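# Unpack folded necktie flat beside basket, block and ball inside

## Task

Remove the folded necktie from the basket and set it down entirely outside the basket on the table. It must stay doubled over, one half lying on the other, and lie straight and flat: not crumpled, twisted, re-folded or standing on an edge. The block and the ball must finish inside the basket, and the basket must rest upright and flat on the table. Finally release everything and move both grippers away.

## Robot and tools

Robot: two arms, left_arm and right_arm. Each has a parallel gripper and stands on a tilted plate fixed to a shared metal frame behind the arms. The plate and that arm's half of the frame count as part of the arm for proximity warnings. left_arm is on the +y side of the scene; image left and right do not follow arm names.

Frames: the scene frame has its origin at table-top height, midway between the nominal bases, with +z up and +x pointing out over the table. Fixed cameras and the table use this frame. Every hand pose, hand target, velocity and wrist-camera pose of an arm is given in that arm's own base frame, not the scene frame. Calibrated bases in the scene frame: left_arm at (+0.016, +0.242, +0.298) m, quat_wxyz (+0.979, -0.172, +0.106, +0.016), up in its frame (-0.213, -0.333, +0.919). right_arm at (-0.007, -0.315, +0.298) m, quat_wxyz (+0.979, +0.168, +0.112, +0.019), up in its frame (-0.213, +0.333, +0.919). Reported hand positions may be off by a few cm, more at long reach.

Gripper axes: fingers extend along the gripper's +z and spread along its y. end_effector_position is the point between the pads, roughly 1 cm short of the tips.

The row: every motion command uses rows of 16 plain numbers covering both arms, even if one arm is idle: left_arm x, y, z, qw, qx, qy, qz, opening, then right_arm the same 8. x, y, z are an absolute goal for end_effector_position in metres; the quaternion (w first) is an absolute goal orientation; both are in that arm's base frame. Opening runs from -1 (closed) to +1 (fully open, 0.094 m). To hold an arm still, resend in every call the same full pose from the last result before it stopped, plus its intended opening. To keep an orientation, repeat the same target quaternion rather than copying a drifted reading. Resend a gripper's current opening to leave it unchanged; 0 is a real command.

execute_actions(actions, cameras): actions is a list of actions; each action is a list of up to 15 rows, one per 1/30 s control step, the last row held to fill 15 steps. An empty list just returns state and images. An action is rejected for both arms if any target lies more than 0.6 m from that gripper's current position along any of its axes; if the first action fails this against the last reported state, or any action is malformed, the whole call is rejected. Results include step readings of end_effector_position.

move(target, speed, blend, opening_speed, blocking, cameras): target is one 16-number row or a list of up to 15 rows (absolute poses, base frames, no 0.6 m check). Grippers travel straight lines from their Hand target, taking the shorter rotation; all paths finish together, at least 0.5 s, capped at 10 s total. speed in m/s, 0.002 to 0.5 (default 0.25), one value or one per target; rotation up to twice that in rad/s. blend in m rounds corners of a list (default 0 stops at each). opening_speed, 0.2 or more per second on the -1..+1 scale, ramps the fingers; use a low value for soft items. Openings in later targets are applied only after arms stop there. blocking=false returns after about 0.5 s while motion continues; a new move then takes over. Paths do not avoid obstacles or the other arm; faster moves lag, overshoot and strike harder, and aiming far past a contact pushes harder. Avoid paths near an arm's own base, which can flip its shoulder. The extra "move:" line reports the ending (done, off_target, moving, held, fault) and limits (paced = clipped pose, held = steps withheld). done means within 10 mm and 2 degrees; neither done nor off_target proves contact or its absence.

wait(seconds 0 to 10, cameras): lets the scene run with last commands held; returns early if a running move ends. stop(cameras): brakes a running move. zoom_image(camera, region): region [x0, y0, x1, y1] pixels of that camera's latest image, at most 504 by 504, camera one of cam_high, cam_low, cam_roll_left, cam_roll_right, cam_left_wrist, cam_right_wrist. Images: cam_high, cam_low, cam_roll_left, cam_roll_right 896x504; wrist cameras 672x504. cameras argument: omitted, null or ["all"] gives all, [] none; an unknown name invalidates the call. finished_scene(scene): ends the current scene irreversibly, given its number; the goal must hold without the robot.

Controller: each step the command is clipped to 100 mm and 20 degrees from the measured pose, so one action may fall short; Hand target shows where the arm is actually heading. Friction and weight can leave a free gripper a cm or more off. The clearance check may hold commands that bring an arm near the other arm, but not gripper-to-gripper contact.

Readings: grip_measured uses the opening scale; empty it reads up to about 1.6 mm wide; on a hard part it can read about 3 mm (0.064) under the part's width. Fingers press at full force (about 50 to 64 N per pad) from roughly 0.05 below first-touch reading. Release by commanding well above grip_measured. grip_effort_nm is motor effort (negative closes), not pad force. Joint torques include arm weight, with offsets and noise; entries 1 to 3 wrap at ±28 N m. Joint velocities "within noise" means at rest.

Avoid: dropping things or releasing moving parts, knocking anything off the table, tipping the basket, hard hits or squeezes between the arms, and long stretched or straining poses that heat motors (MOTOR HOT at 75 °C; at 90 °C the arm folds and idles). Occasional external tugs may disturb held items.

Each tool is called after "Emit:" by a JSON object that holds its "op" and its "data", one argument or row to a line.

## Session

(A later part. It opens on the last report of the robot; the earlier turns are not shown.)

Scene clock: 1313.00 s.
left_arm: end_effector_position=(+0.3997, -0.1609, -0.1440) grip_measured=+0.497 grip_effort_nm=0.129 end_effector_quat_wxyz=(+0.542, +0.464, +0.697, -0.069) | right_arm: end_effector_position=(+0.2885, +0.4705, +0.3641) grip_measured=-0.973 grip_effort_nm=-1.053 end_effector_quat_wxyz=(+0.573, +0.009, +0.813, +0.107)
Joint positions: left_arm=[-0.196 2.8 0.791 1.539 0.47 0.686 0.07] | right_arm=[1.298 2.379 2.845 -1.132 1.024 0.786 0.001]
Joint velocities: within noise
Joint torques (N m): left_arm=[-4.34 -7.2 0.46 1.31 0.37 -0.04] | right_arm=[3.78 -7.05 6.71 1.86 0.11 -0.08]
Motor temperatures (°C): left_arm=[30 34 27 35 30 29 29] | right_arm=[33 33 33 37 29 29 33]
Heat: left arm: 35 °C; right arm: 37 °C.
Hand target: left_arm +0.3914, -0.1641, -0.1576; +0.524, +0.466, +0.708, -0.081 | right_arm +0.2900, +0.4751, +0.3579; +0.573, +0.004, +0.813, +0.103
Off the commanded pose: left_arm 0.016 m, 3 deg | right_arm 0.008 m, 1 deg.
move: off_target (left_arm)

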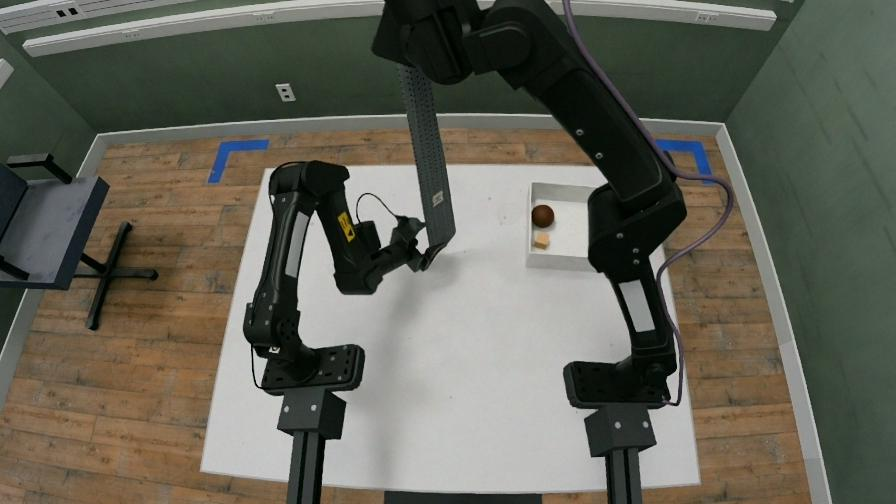

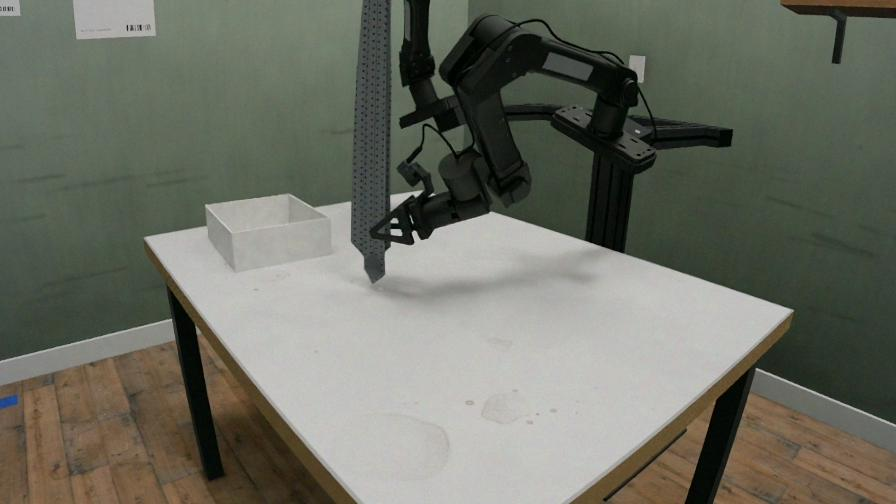

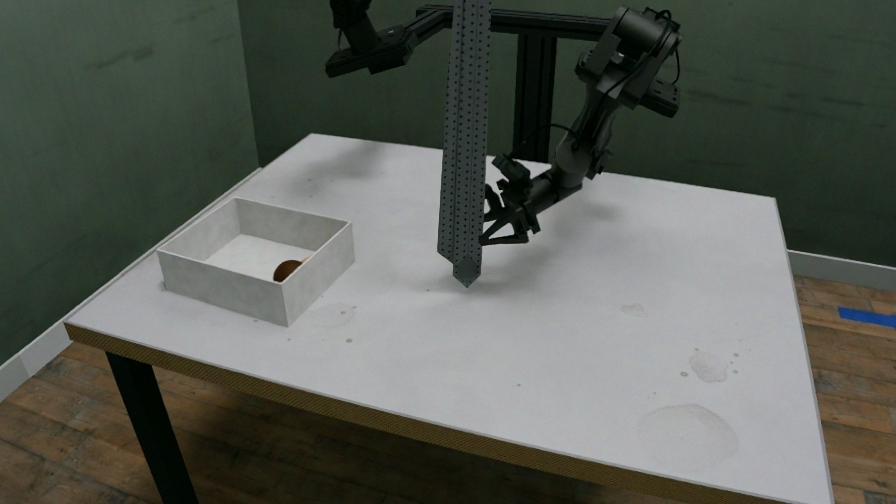

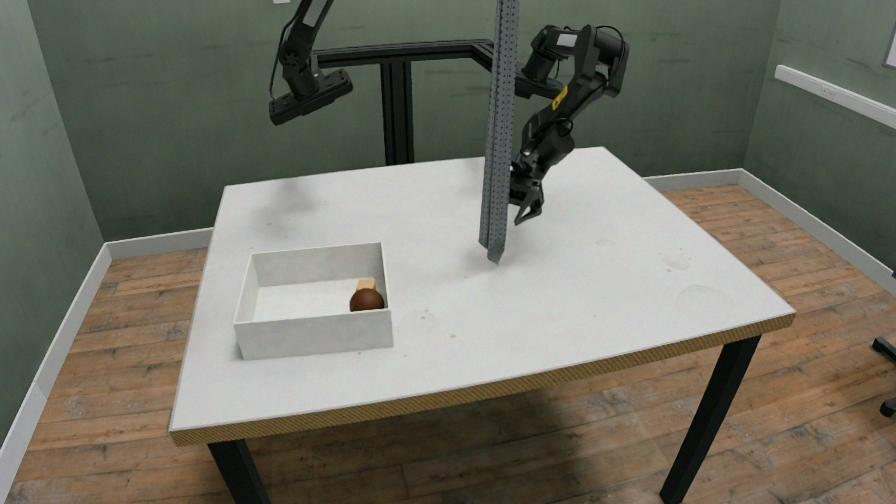

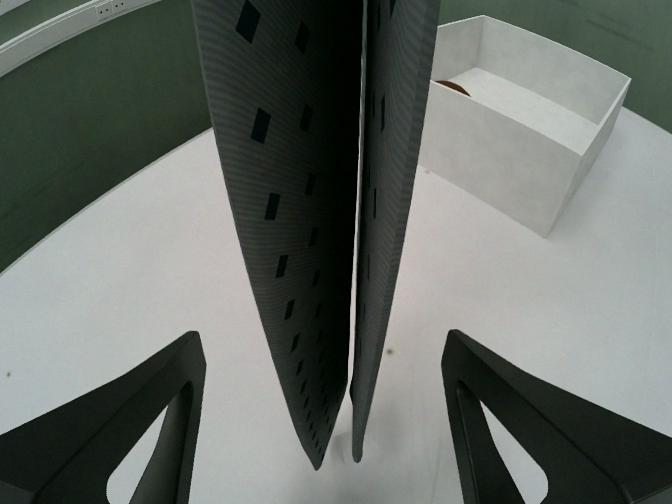

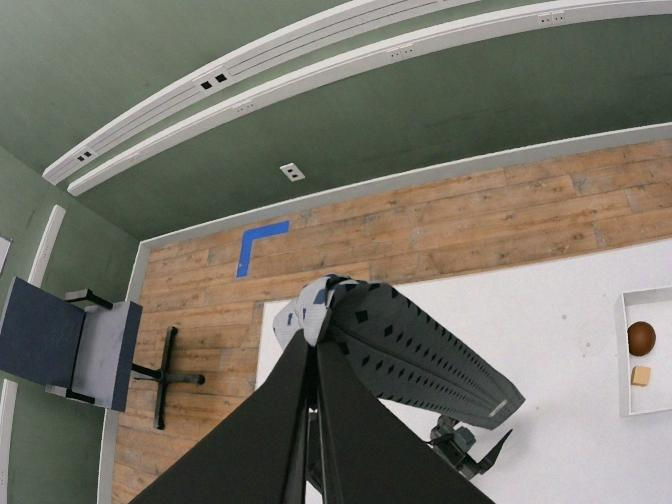

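Emit:
{"op": "move", "data": {
  "target": [0.4152,-0.1854,-0.170,0.524,0.466,0.708,-0.081,0.5,0.290,0.4755,0.358,0.571,0.005,0.815,0.101,-1],
  "speed": 0.06
}}

Emit:
{"op": "zoom_image", "data": {
  "camera": "cam_left_wrist",
  "region": [180, 0, 480, 500]
}}

Emit:
{"op": "zoom_image", "data": {
  "camera": "cam_roll_left",
  "region": [400, 150, 560, 310]
}}

Emit:
{"op": "zoom_image", "data": {
  "camera": "cam_high",
  "region": [345, 160, 495, 310]
}}

Scene clock: 1326.00 s.
left_arm: end_effector_position=(+0.4241, -0.1808, -0.1548) grip_measured=+0.497 grip_effort_nm=0.129 end_effector_quat_wxyz=(+0.543, +0.463, +0.698, -0.069) | right_arm: end_effector_position=(+0.2885, +0.4706, +0.3641) grip_measured=-0.973 grip_effort_nm=-1.062 end_effector_quat_wxyz=(+0.573, +0.009, +0.813, +0.107)
Joint positions: left_arm=[-0.245 2.833 0.922 1.454 0.426 0.658 0.07] | right_arm=[1.298 2.379 2.845 -1.132 1.024 0.786 0.001]
Joint velocities: within noise
Joint torques (N m): left_arm=[-4.77 -7.79 1.17 1.36 0.32 -0.04] | right_arm=[3.78 -7.05 6.69 1.85 0.11 -0.08]
Motor temperatures (°C): left_arm=[30 34 27 35 30 29 29] | right_arm=[33 33 33 37 29 29 33]
Heat: left arm: 35 °C; right arm: 37 °C.
Hand target: left_arm +0.4145, -0.1850, -0.1695; +0.524, +0.466, +0.708, -0.081 | right_arm +0.2900, +0.4751, +0.3579; +0.573, +0.004, +0.813, +0.103
Off the commanded pose: left_arm 0.018 m, 3 deg | right_arm 0.008 m, 1 deg.
move: off_target (left_arm)

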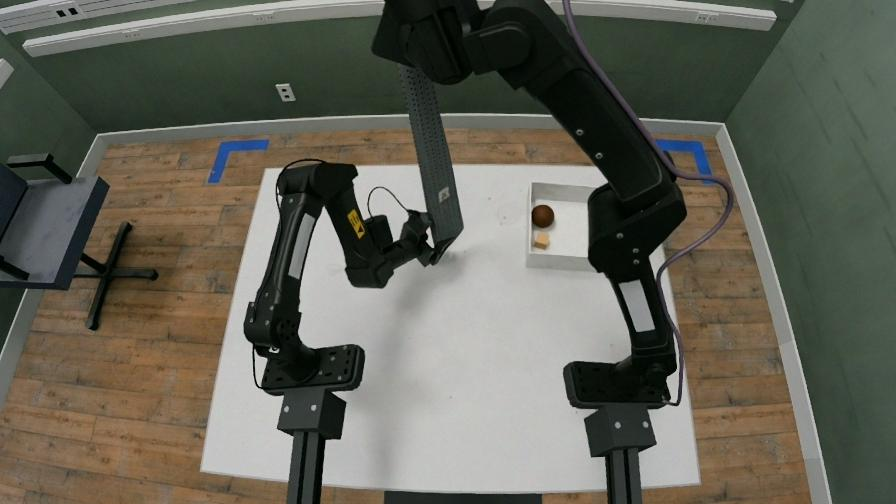

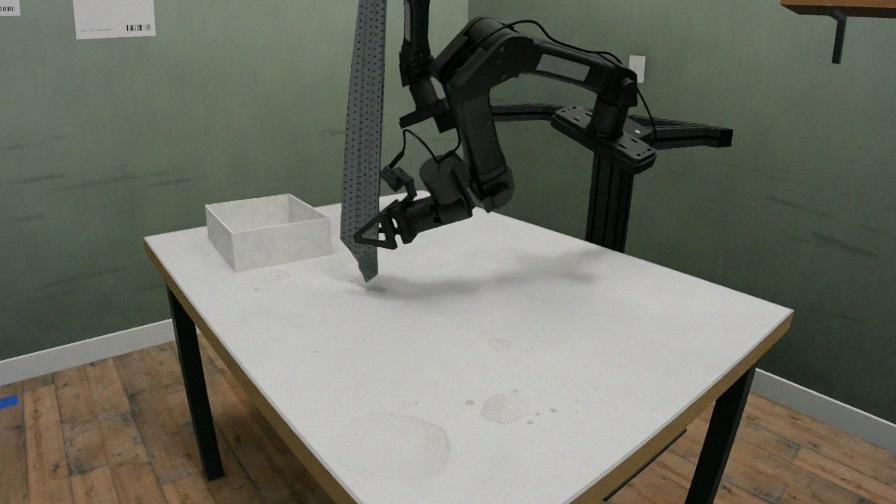

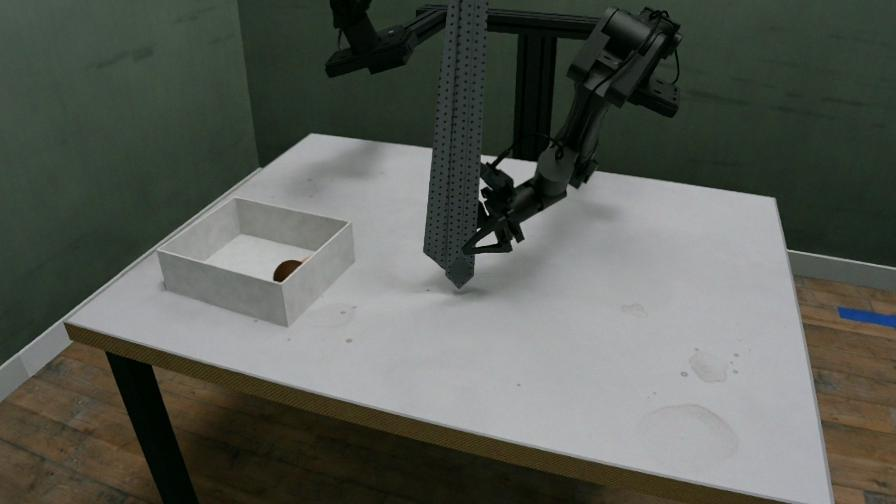

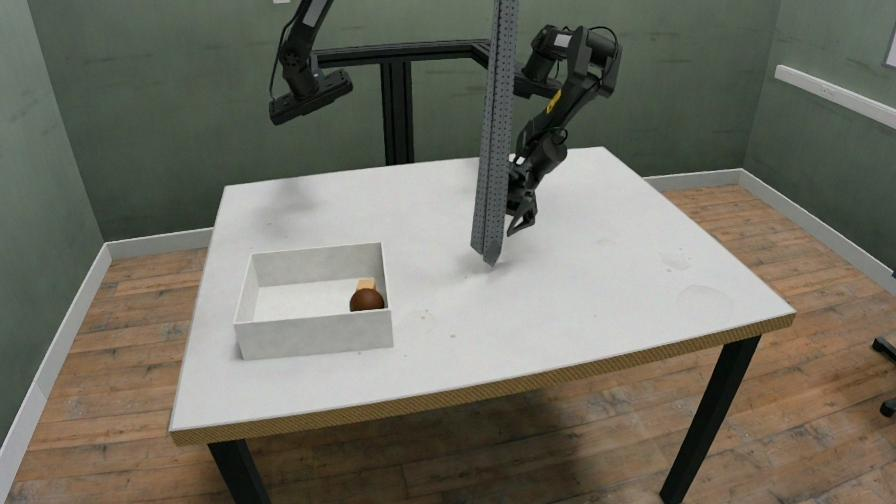

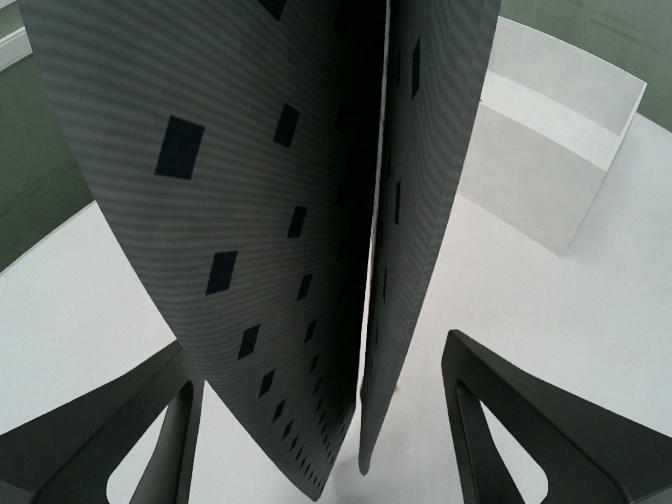

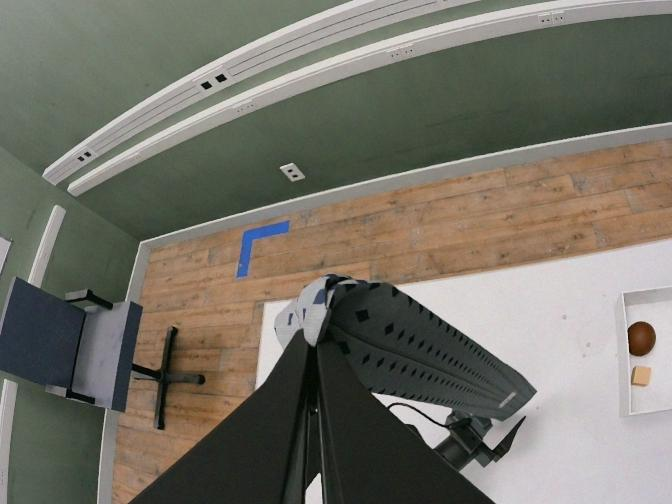

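Scaled by 1.008 from the camera's 672x504 image, which has a finer 960x720 frame.

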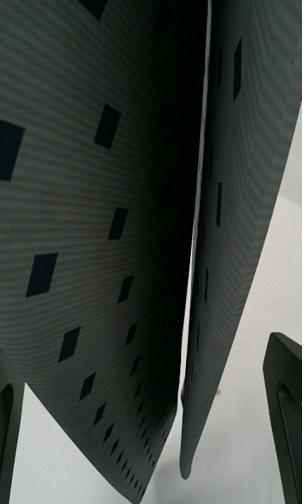

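Scaled by 3.150.

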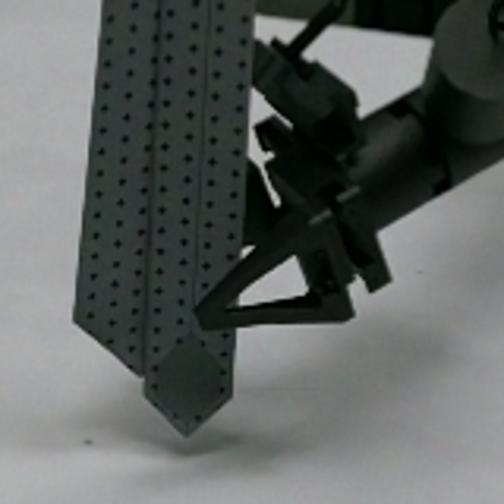

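Scaled by 3.360.

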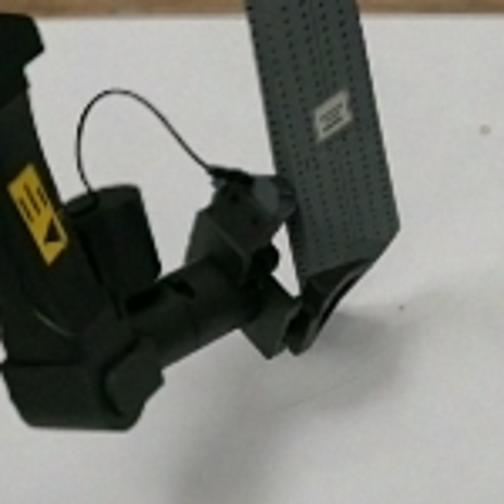

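Emit:
{"op": "move", "data": {
  "target": [0.4260,-0.2015,-0.1650,0.524,0.466,0.708,-0.081,0.5,0.290,0.4755,0.358,0.571,0.005,0.815,0.101,-1],
  "speed": 0.06
}}

Emit:
{"op": "zoom_image", "data": {
  "camera": "cam_roll_left",
  "region": [380, 130, 560, 310]
}}

Emit:
{"op": "zoom_image", "data": {
  "camera": "cam_high",
  "region": [345, 160, 495, 310]
}}

Scene clock: 1344.53 s.
left_arm: end_effector_position=(+0.4294, -0.1956, -0.1595) grip_measured=+0.497 grip_effort_nm=0.134 end_effector_quat_wxyz=(+0.534, +0.463, +0.703, -0.073) | right_arm: end_effector_position=(+0.2885, +0.4706, +0.3641) grip_measured=-0.973 grip_effort_nm=-1.057 end_effector_quat_wxyz=(+0.573, +0.009, +0.813, +0.107)
Joint positions: left_arm=[-0.285 2.833 0.966 1.397 0.391 0.637 0.07] | right_arm=[1.298 2.379 2.845 -1.132 1.024 0.786 0.001]
Joint velocities: within noise
Joint torques (N m): left_arm=[-4.9 -9.78 1.52 1.37 0.33 -0.09] | right_arm=[3.79 -7.05 6.68 1.85 0.11 -0.08]
Motor temperatures (°C): left_arm=[30 34 27 36 30 29 29] | right_arm=[33 33 33 38 29 29 33]
Heat: left arm: 36 °C; right arm: 38 °C.
Hand target: left_arm +0.4257, -0.2013, -0.1649; +0.524, +0.466, +0.708, -0.081 | right_arm +0.2900, +0.4751, +0.3579; +0.573, +0.004, +0.813, +0.103
Off the commanded pose: left_arm 0.009 m, 2 deg | right_arm 0.008 m, 1 deg.
move: done

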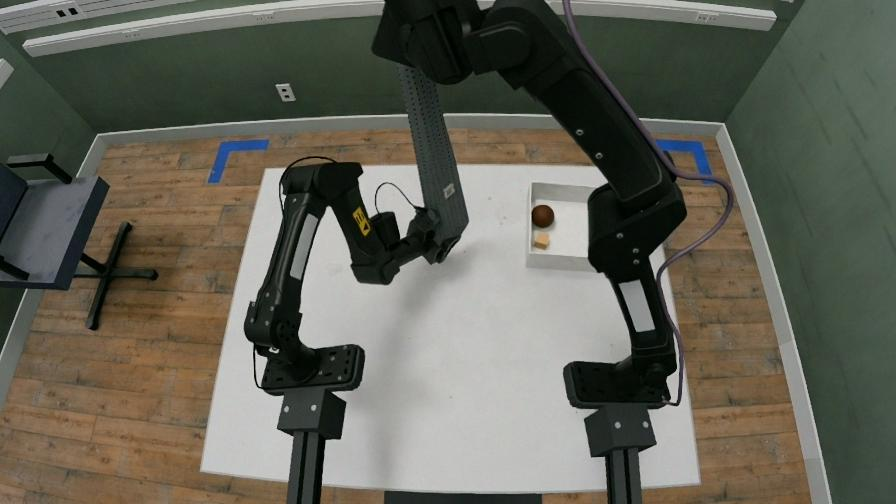

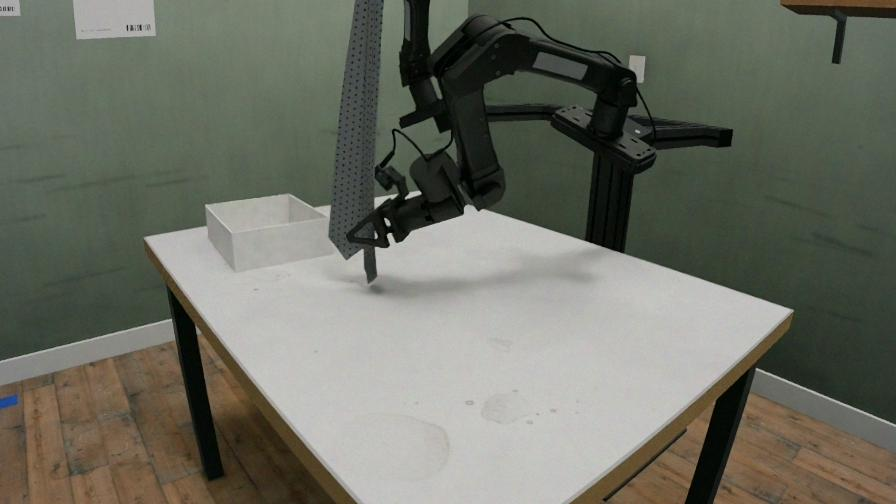

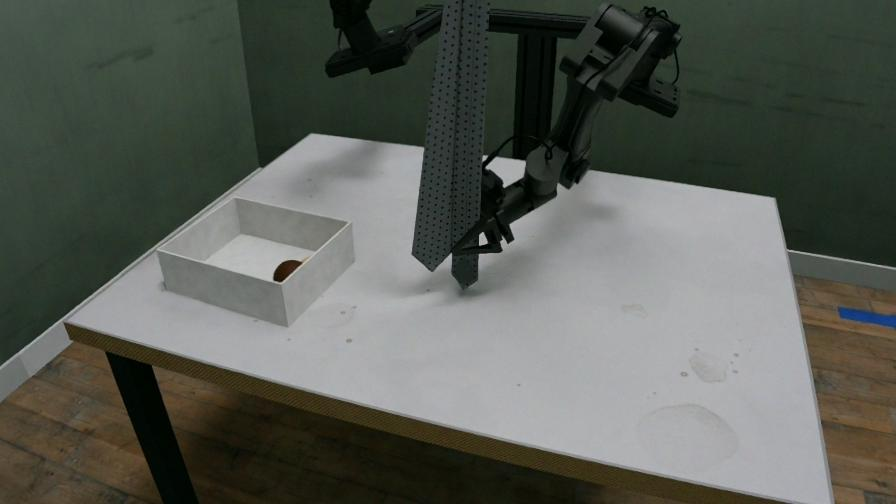

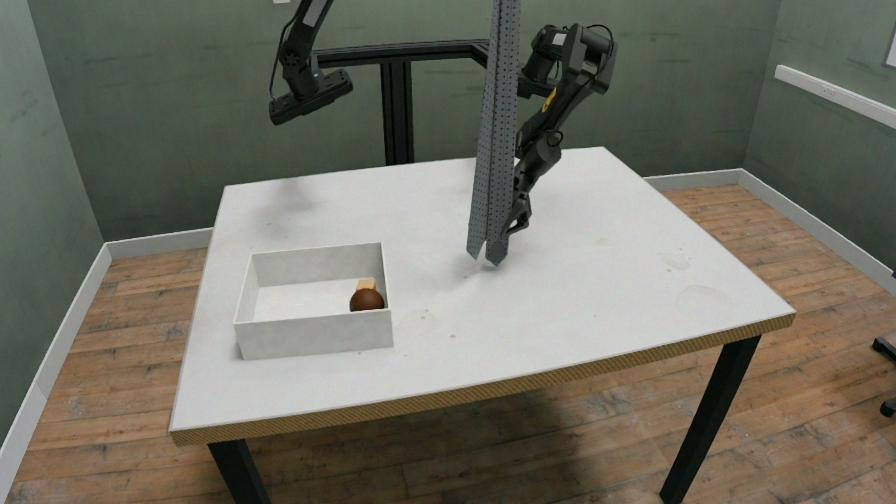

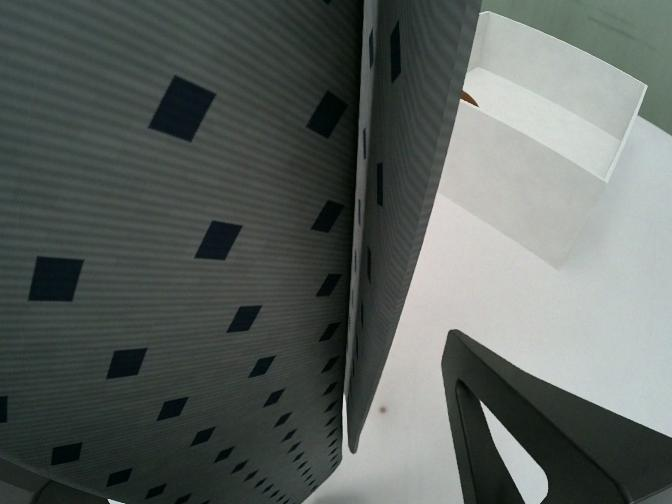

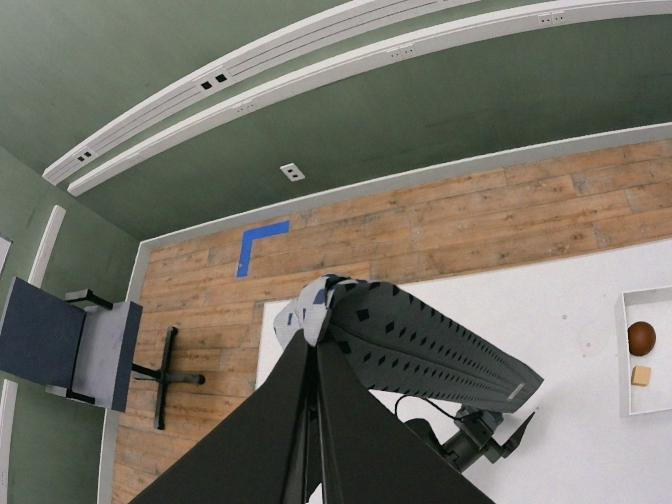

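Scaled by 2.800.

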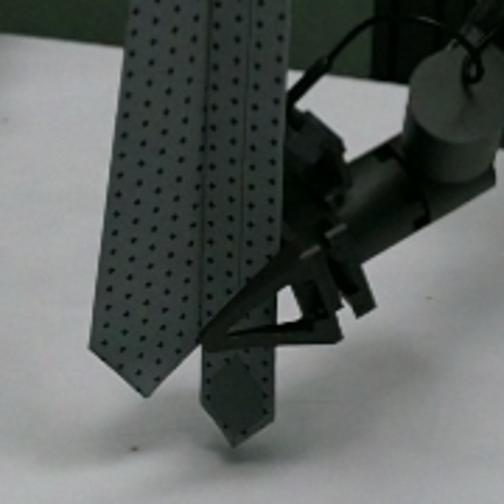

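Scaled by 3.360.

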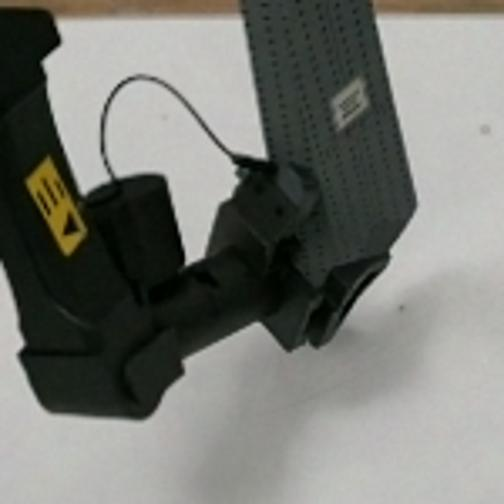

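Emit:
{"op": "move", "data": {
  "target": [
    [0.392,-0.1645,-0.150,0.534,0.463,0.703,-0.073,0.5,0.290,0.4755,0.358,0.571,0.005,0.815,0.101,-1],
    [0.390,-0.1625,-0.147,0.572,0.459,0.670,-0.113,0.5,0.290,0.4755,0.358,0.571,0.005,0.815,0.101,-1]
  ],
  "speed": 0.08
}}

Emit:
{"op": "zoom_image", "data": {
  "camera": "cam_roll_left",
  "region": [380, 130, 560, 310]
}}

Scene clock: 1374.23 s.
left_arm: end_effector_position=(+0.3919, -0.1621, -0.1451) grip_measured=+0.497 grip_effort_nm=0.120 end_effector_quat_wxyz=(+0.549, +0.468, +0.682, -0.115) | right_arm: end_effector_position=(+0.2885, +0.4706, +0.3642) grip_measured=-0.973 grip_effort_nm=-1.062 end_effector_quat_wxyz=(+0.573, +0.009, +0.813, +0.107)
Joint positions: left_arm=[-0.155 2.833 0.808 1.561 0.6 0.67 0.07] | right_arm=[1.298 2.379 2.845 -1.131 1.024 0.786 0.001]
Joint velocities: within noise
Joint torques (N m): left_arm=[-2.95 -7.87 0.27 1.58 0.53 0.1] | right_arm=[3.79 -7.05 6.67 1.85 0.11 -0.08]
Motor temperatures (°C): left_arm=[30 35 27 36 30 29 29] | right_arm=[33 33 33 38 29 29 33]
Heat: left arm: 36 °C; right arm: 38 °C.
Hand target: left_arm +0.3902, -0.1625, -0.1469; +0.551, +0.473, +0.677, -0.120 | right_arm +0.2900, +0.4751, +0.3579; +0.573, +0.004, +0.813, +0.103
Off the commanded pose: left_arm 0.003 m, 3 deg | right_arm 0.008 m, 1 deg.
joint sent to its limit (left arm) — joint 4 (wrist pitch), upper limit. The joint targets are off in orientation, not in position.
move: off_target (left_arm)

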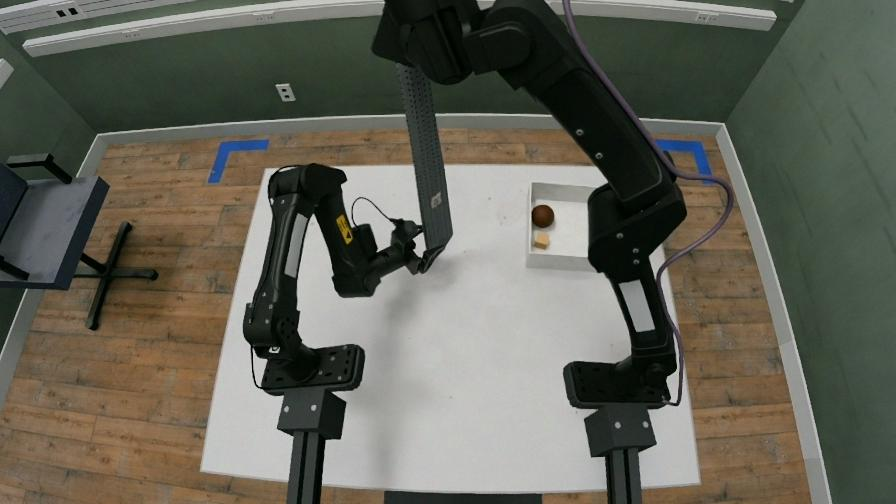

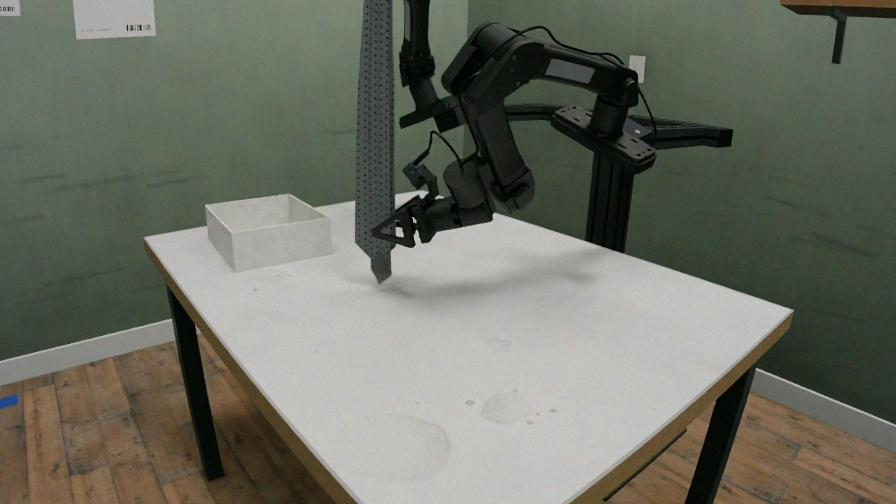

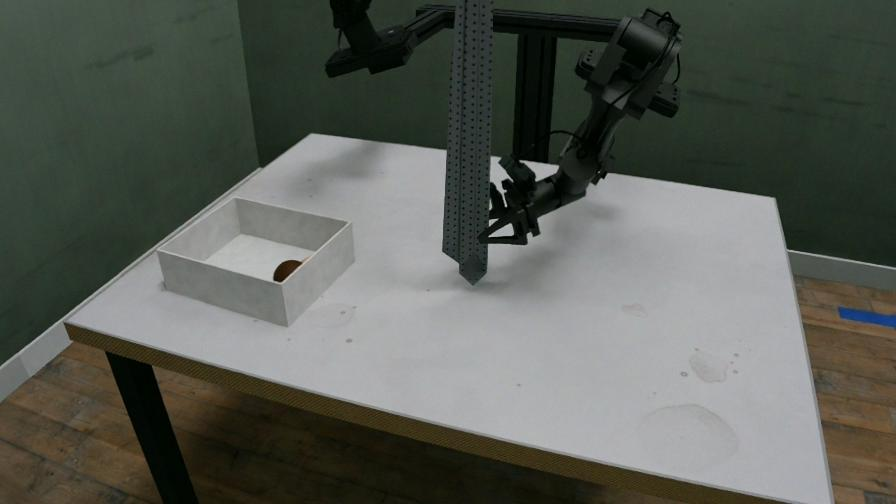

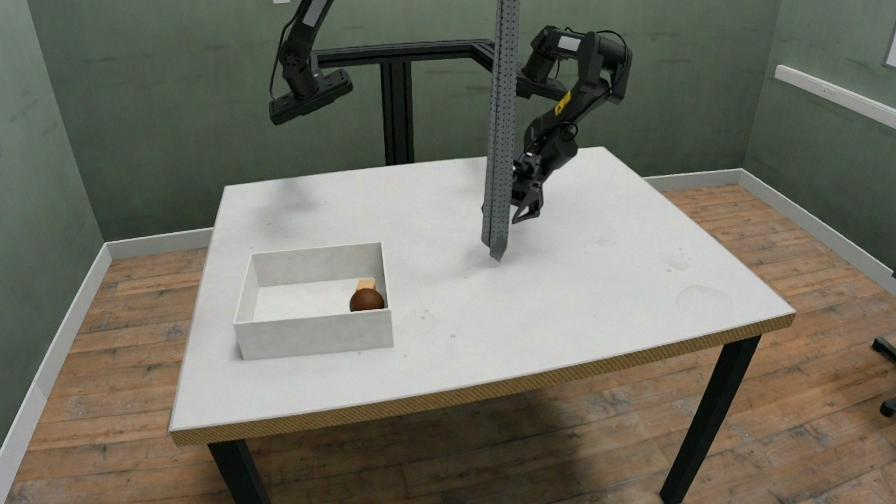

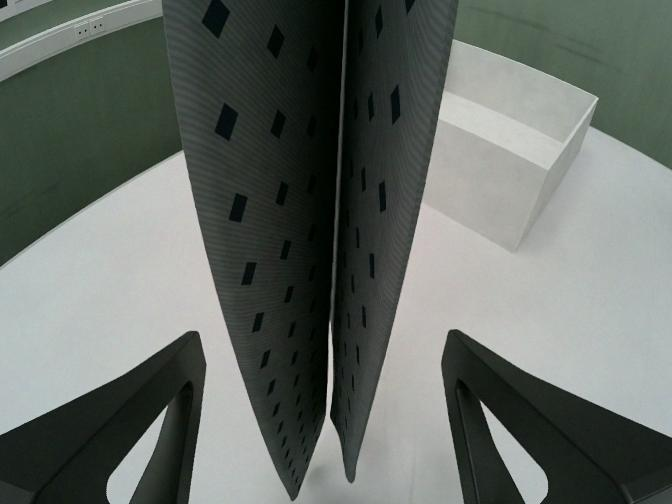

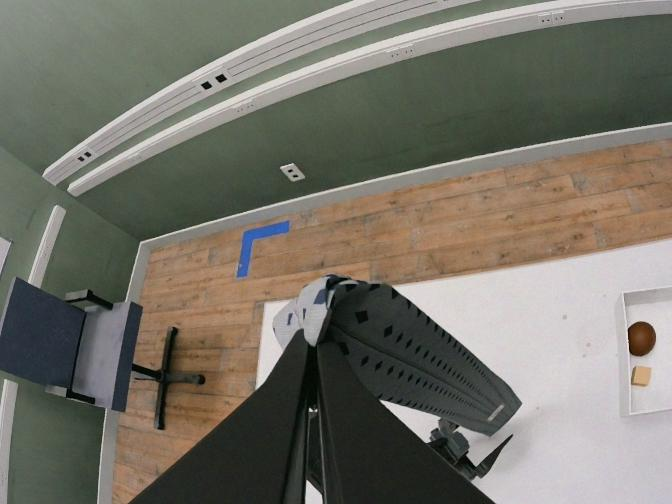

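Scaled by 2.800.

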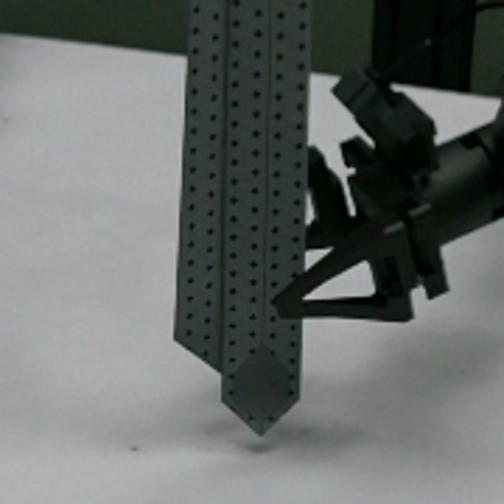

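Emit:
{"op": "move", "data": {
  "target": [0.4036,-0.1789,-0.1498,0.549,0.468,0.682,-0.115,0.5,0.290,0.4755,0.358,0.571,0.005,0.815,0.101,-1],
  "speed": 0.06
}}

Emit:
{"op": "zoom_image", "data": {
  "camera": "cam_roll_left",
  "region": [380, 130, 560, 310]
}}

Emit:
{"op": "zoom_image", "data": {
  "camera": "cam_high",
  "region": [345, 160, 495, 310]
}}

Scene clock: 1382.97 s.
left_arm: end_effector_position=(+0.4089, -0.1744, -0.1401) grip_measured=+0.497 grip_effort_nm=0.134 end_effector_quat_wxyz=(+0.563, +0.467, +0.674, -0.104) | right_arm: end_effector_position=(+0.2885, +0.4706, +0.3642) grip_measured=-0.973 grip_effort_nm=-1.057 end_effector_quat_wxyz=(+0.573, +0.009, +0.813, +0.107)
Joint positions: left_arm=[-0.192 2.833 0.865 1.552 0.556 0.652 0.07] | right_arm=[1.298 2.379 2.845 -1.131 1.024 0.786 0.001]
Joint velocities: within noise
Joint torques (N m): left_arm=[-4.53 -8.4 0.62 1.32 0.34 -0.03] | right_arm=[3.78 -7.05 6.68 1.84 0.11 -0.08]
Motor temperatures (°C): left_arm=[30 34 27 36 30 29 29] | right_arm=[33 33 33 38 29 29 33]
Heat: left arm: 36 °C; right arm: 38 °C.
Hand target: left_arm +0.4032, -0.1787, -0.1496; +0.549, +0.468, +0.682, -0.115 | right_arm +0.2900, +0.4751, +0.3579; +0.573, +0.004, +0.813, +0.103
Off the commanded pose: left_arm 0.012 m, 2 deg | right_arm 0.008 m, 1 deg.
move: off_target (left_arm)

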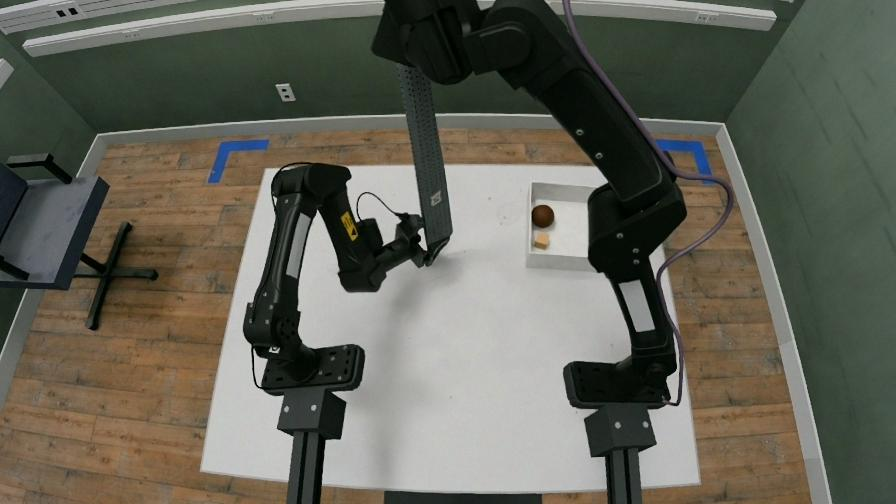

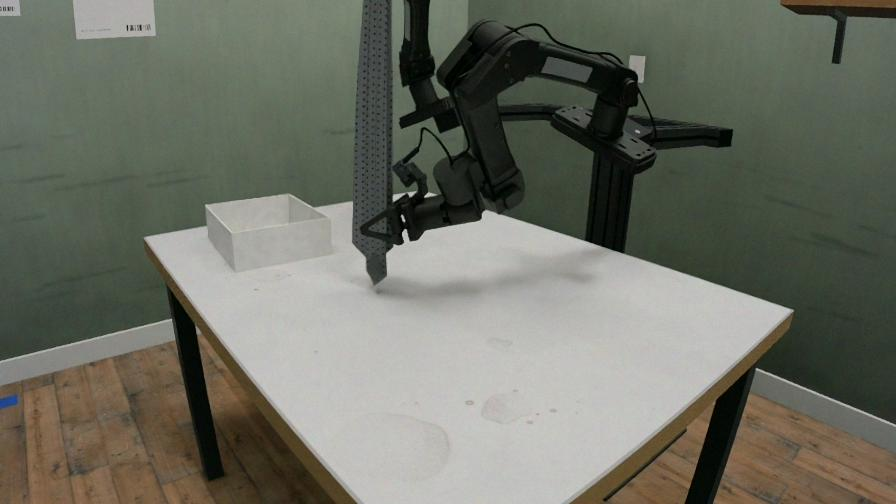

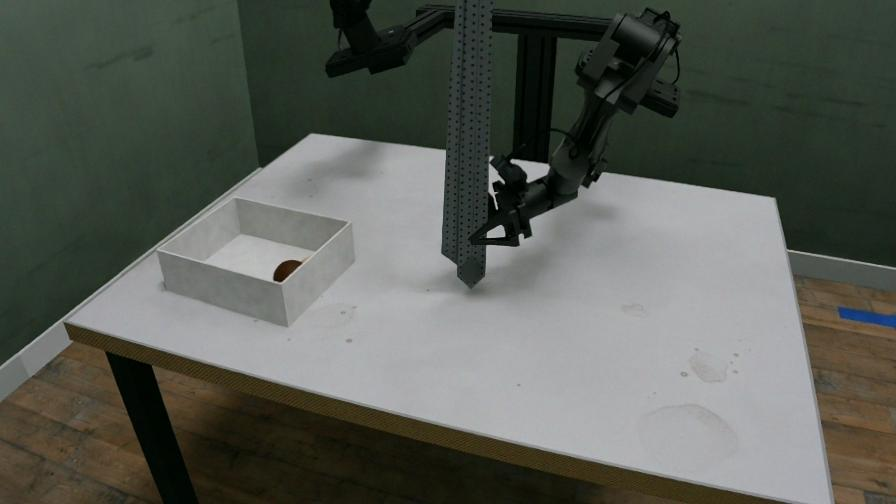

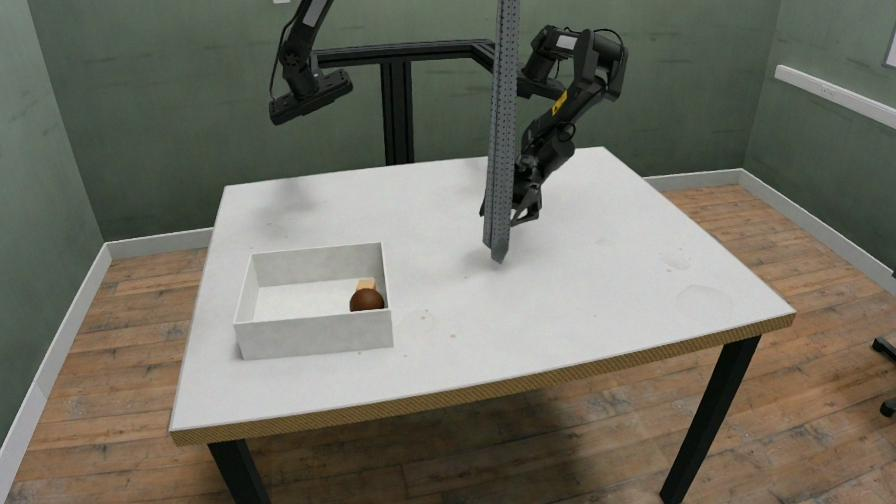

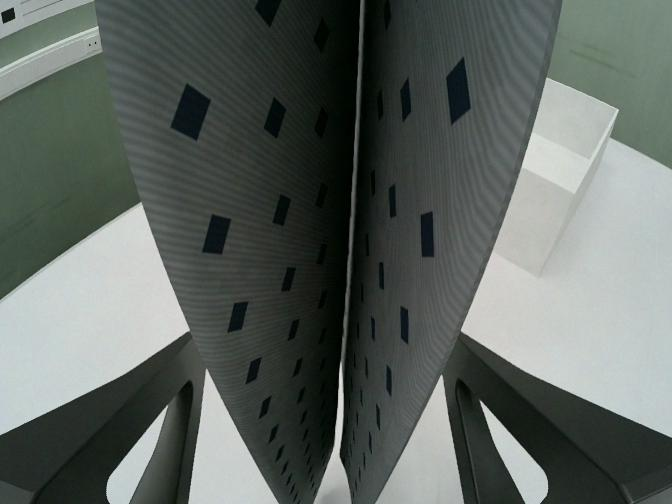

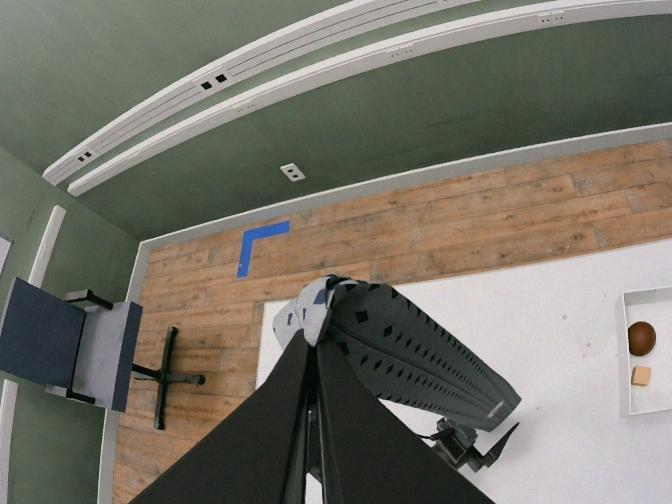

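Scaled by 2.800.

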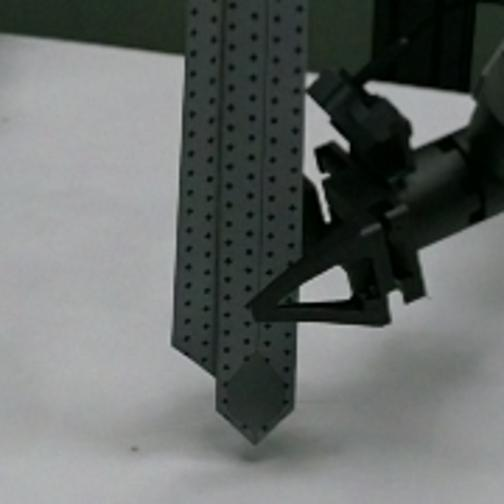

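Scaled by 3.360.

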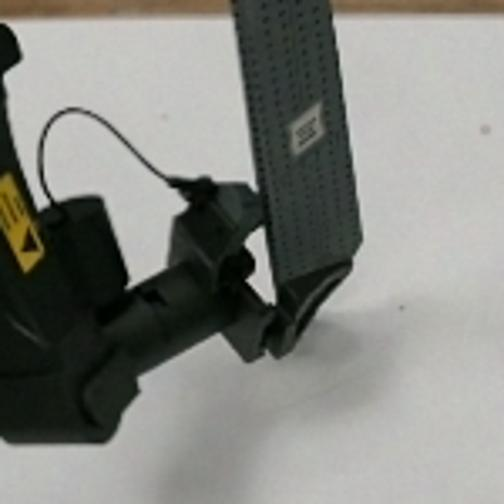

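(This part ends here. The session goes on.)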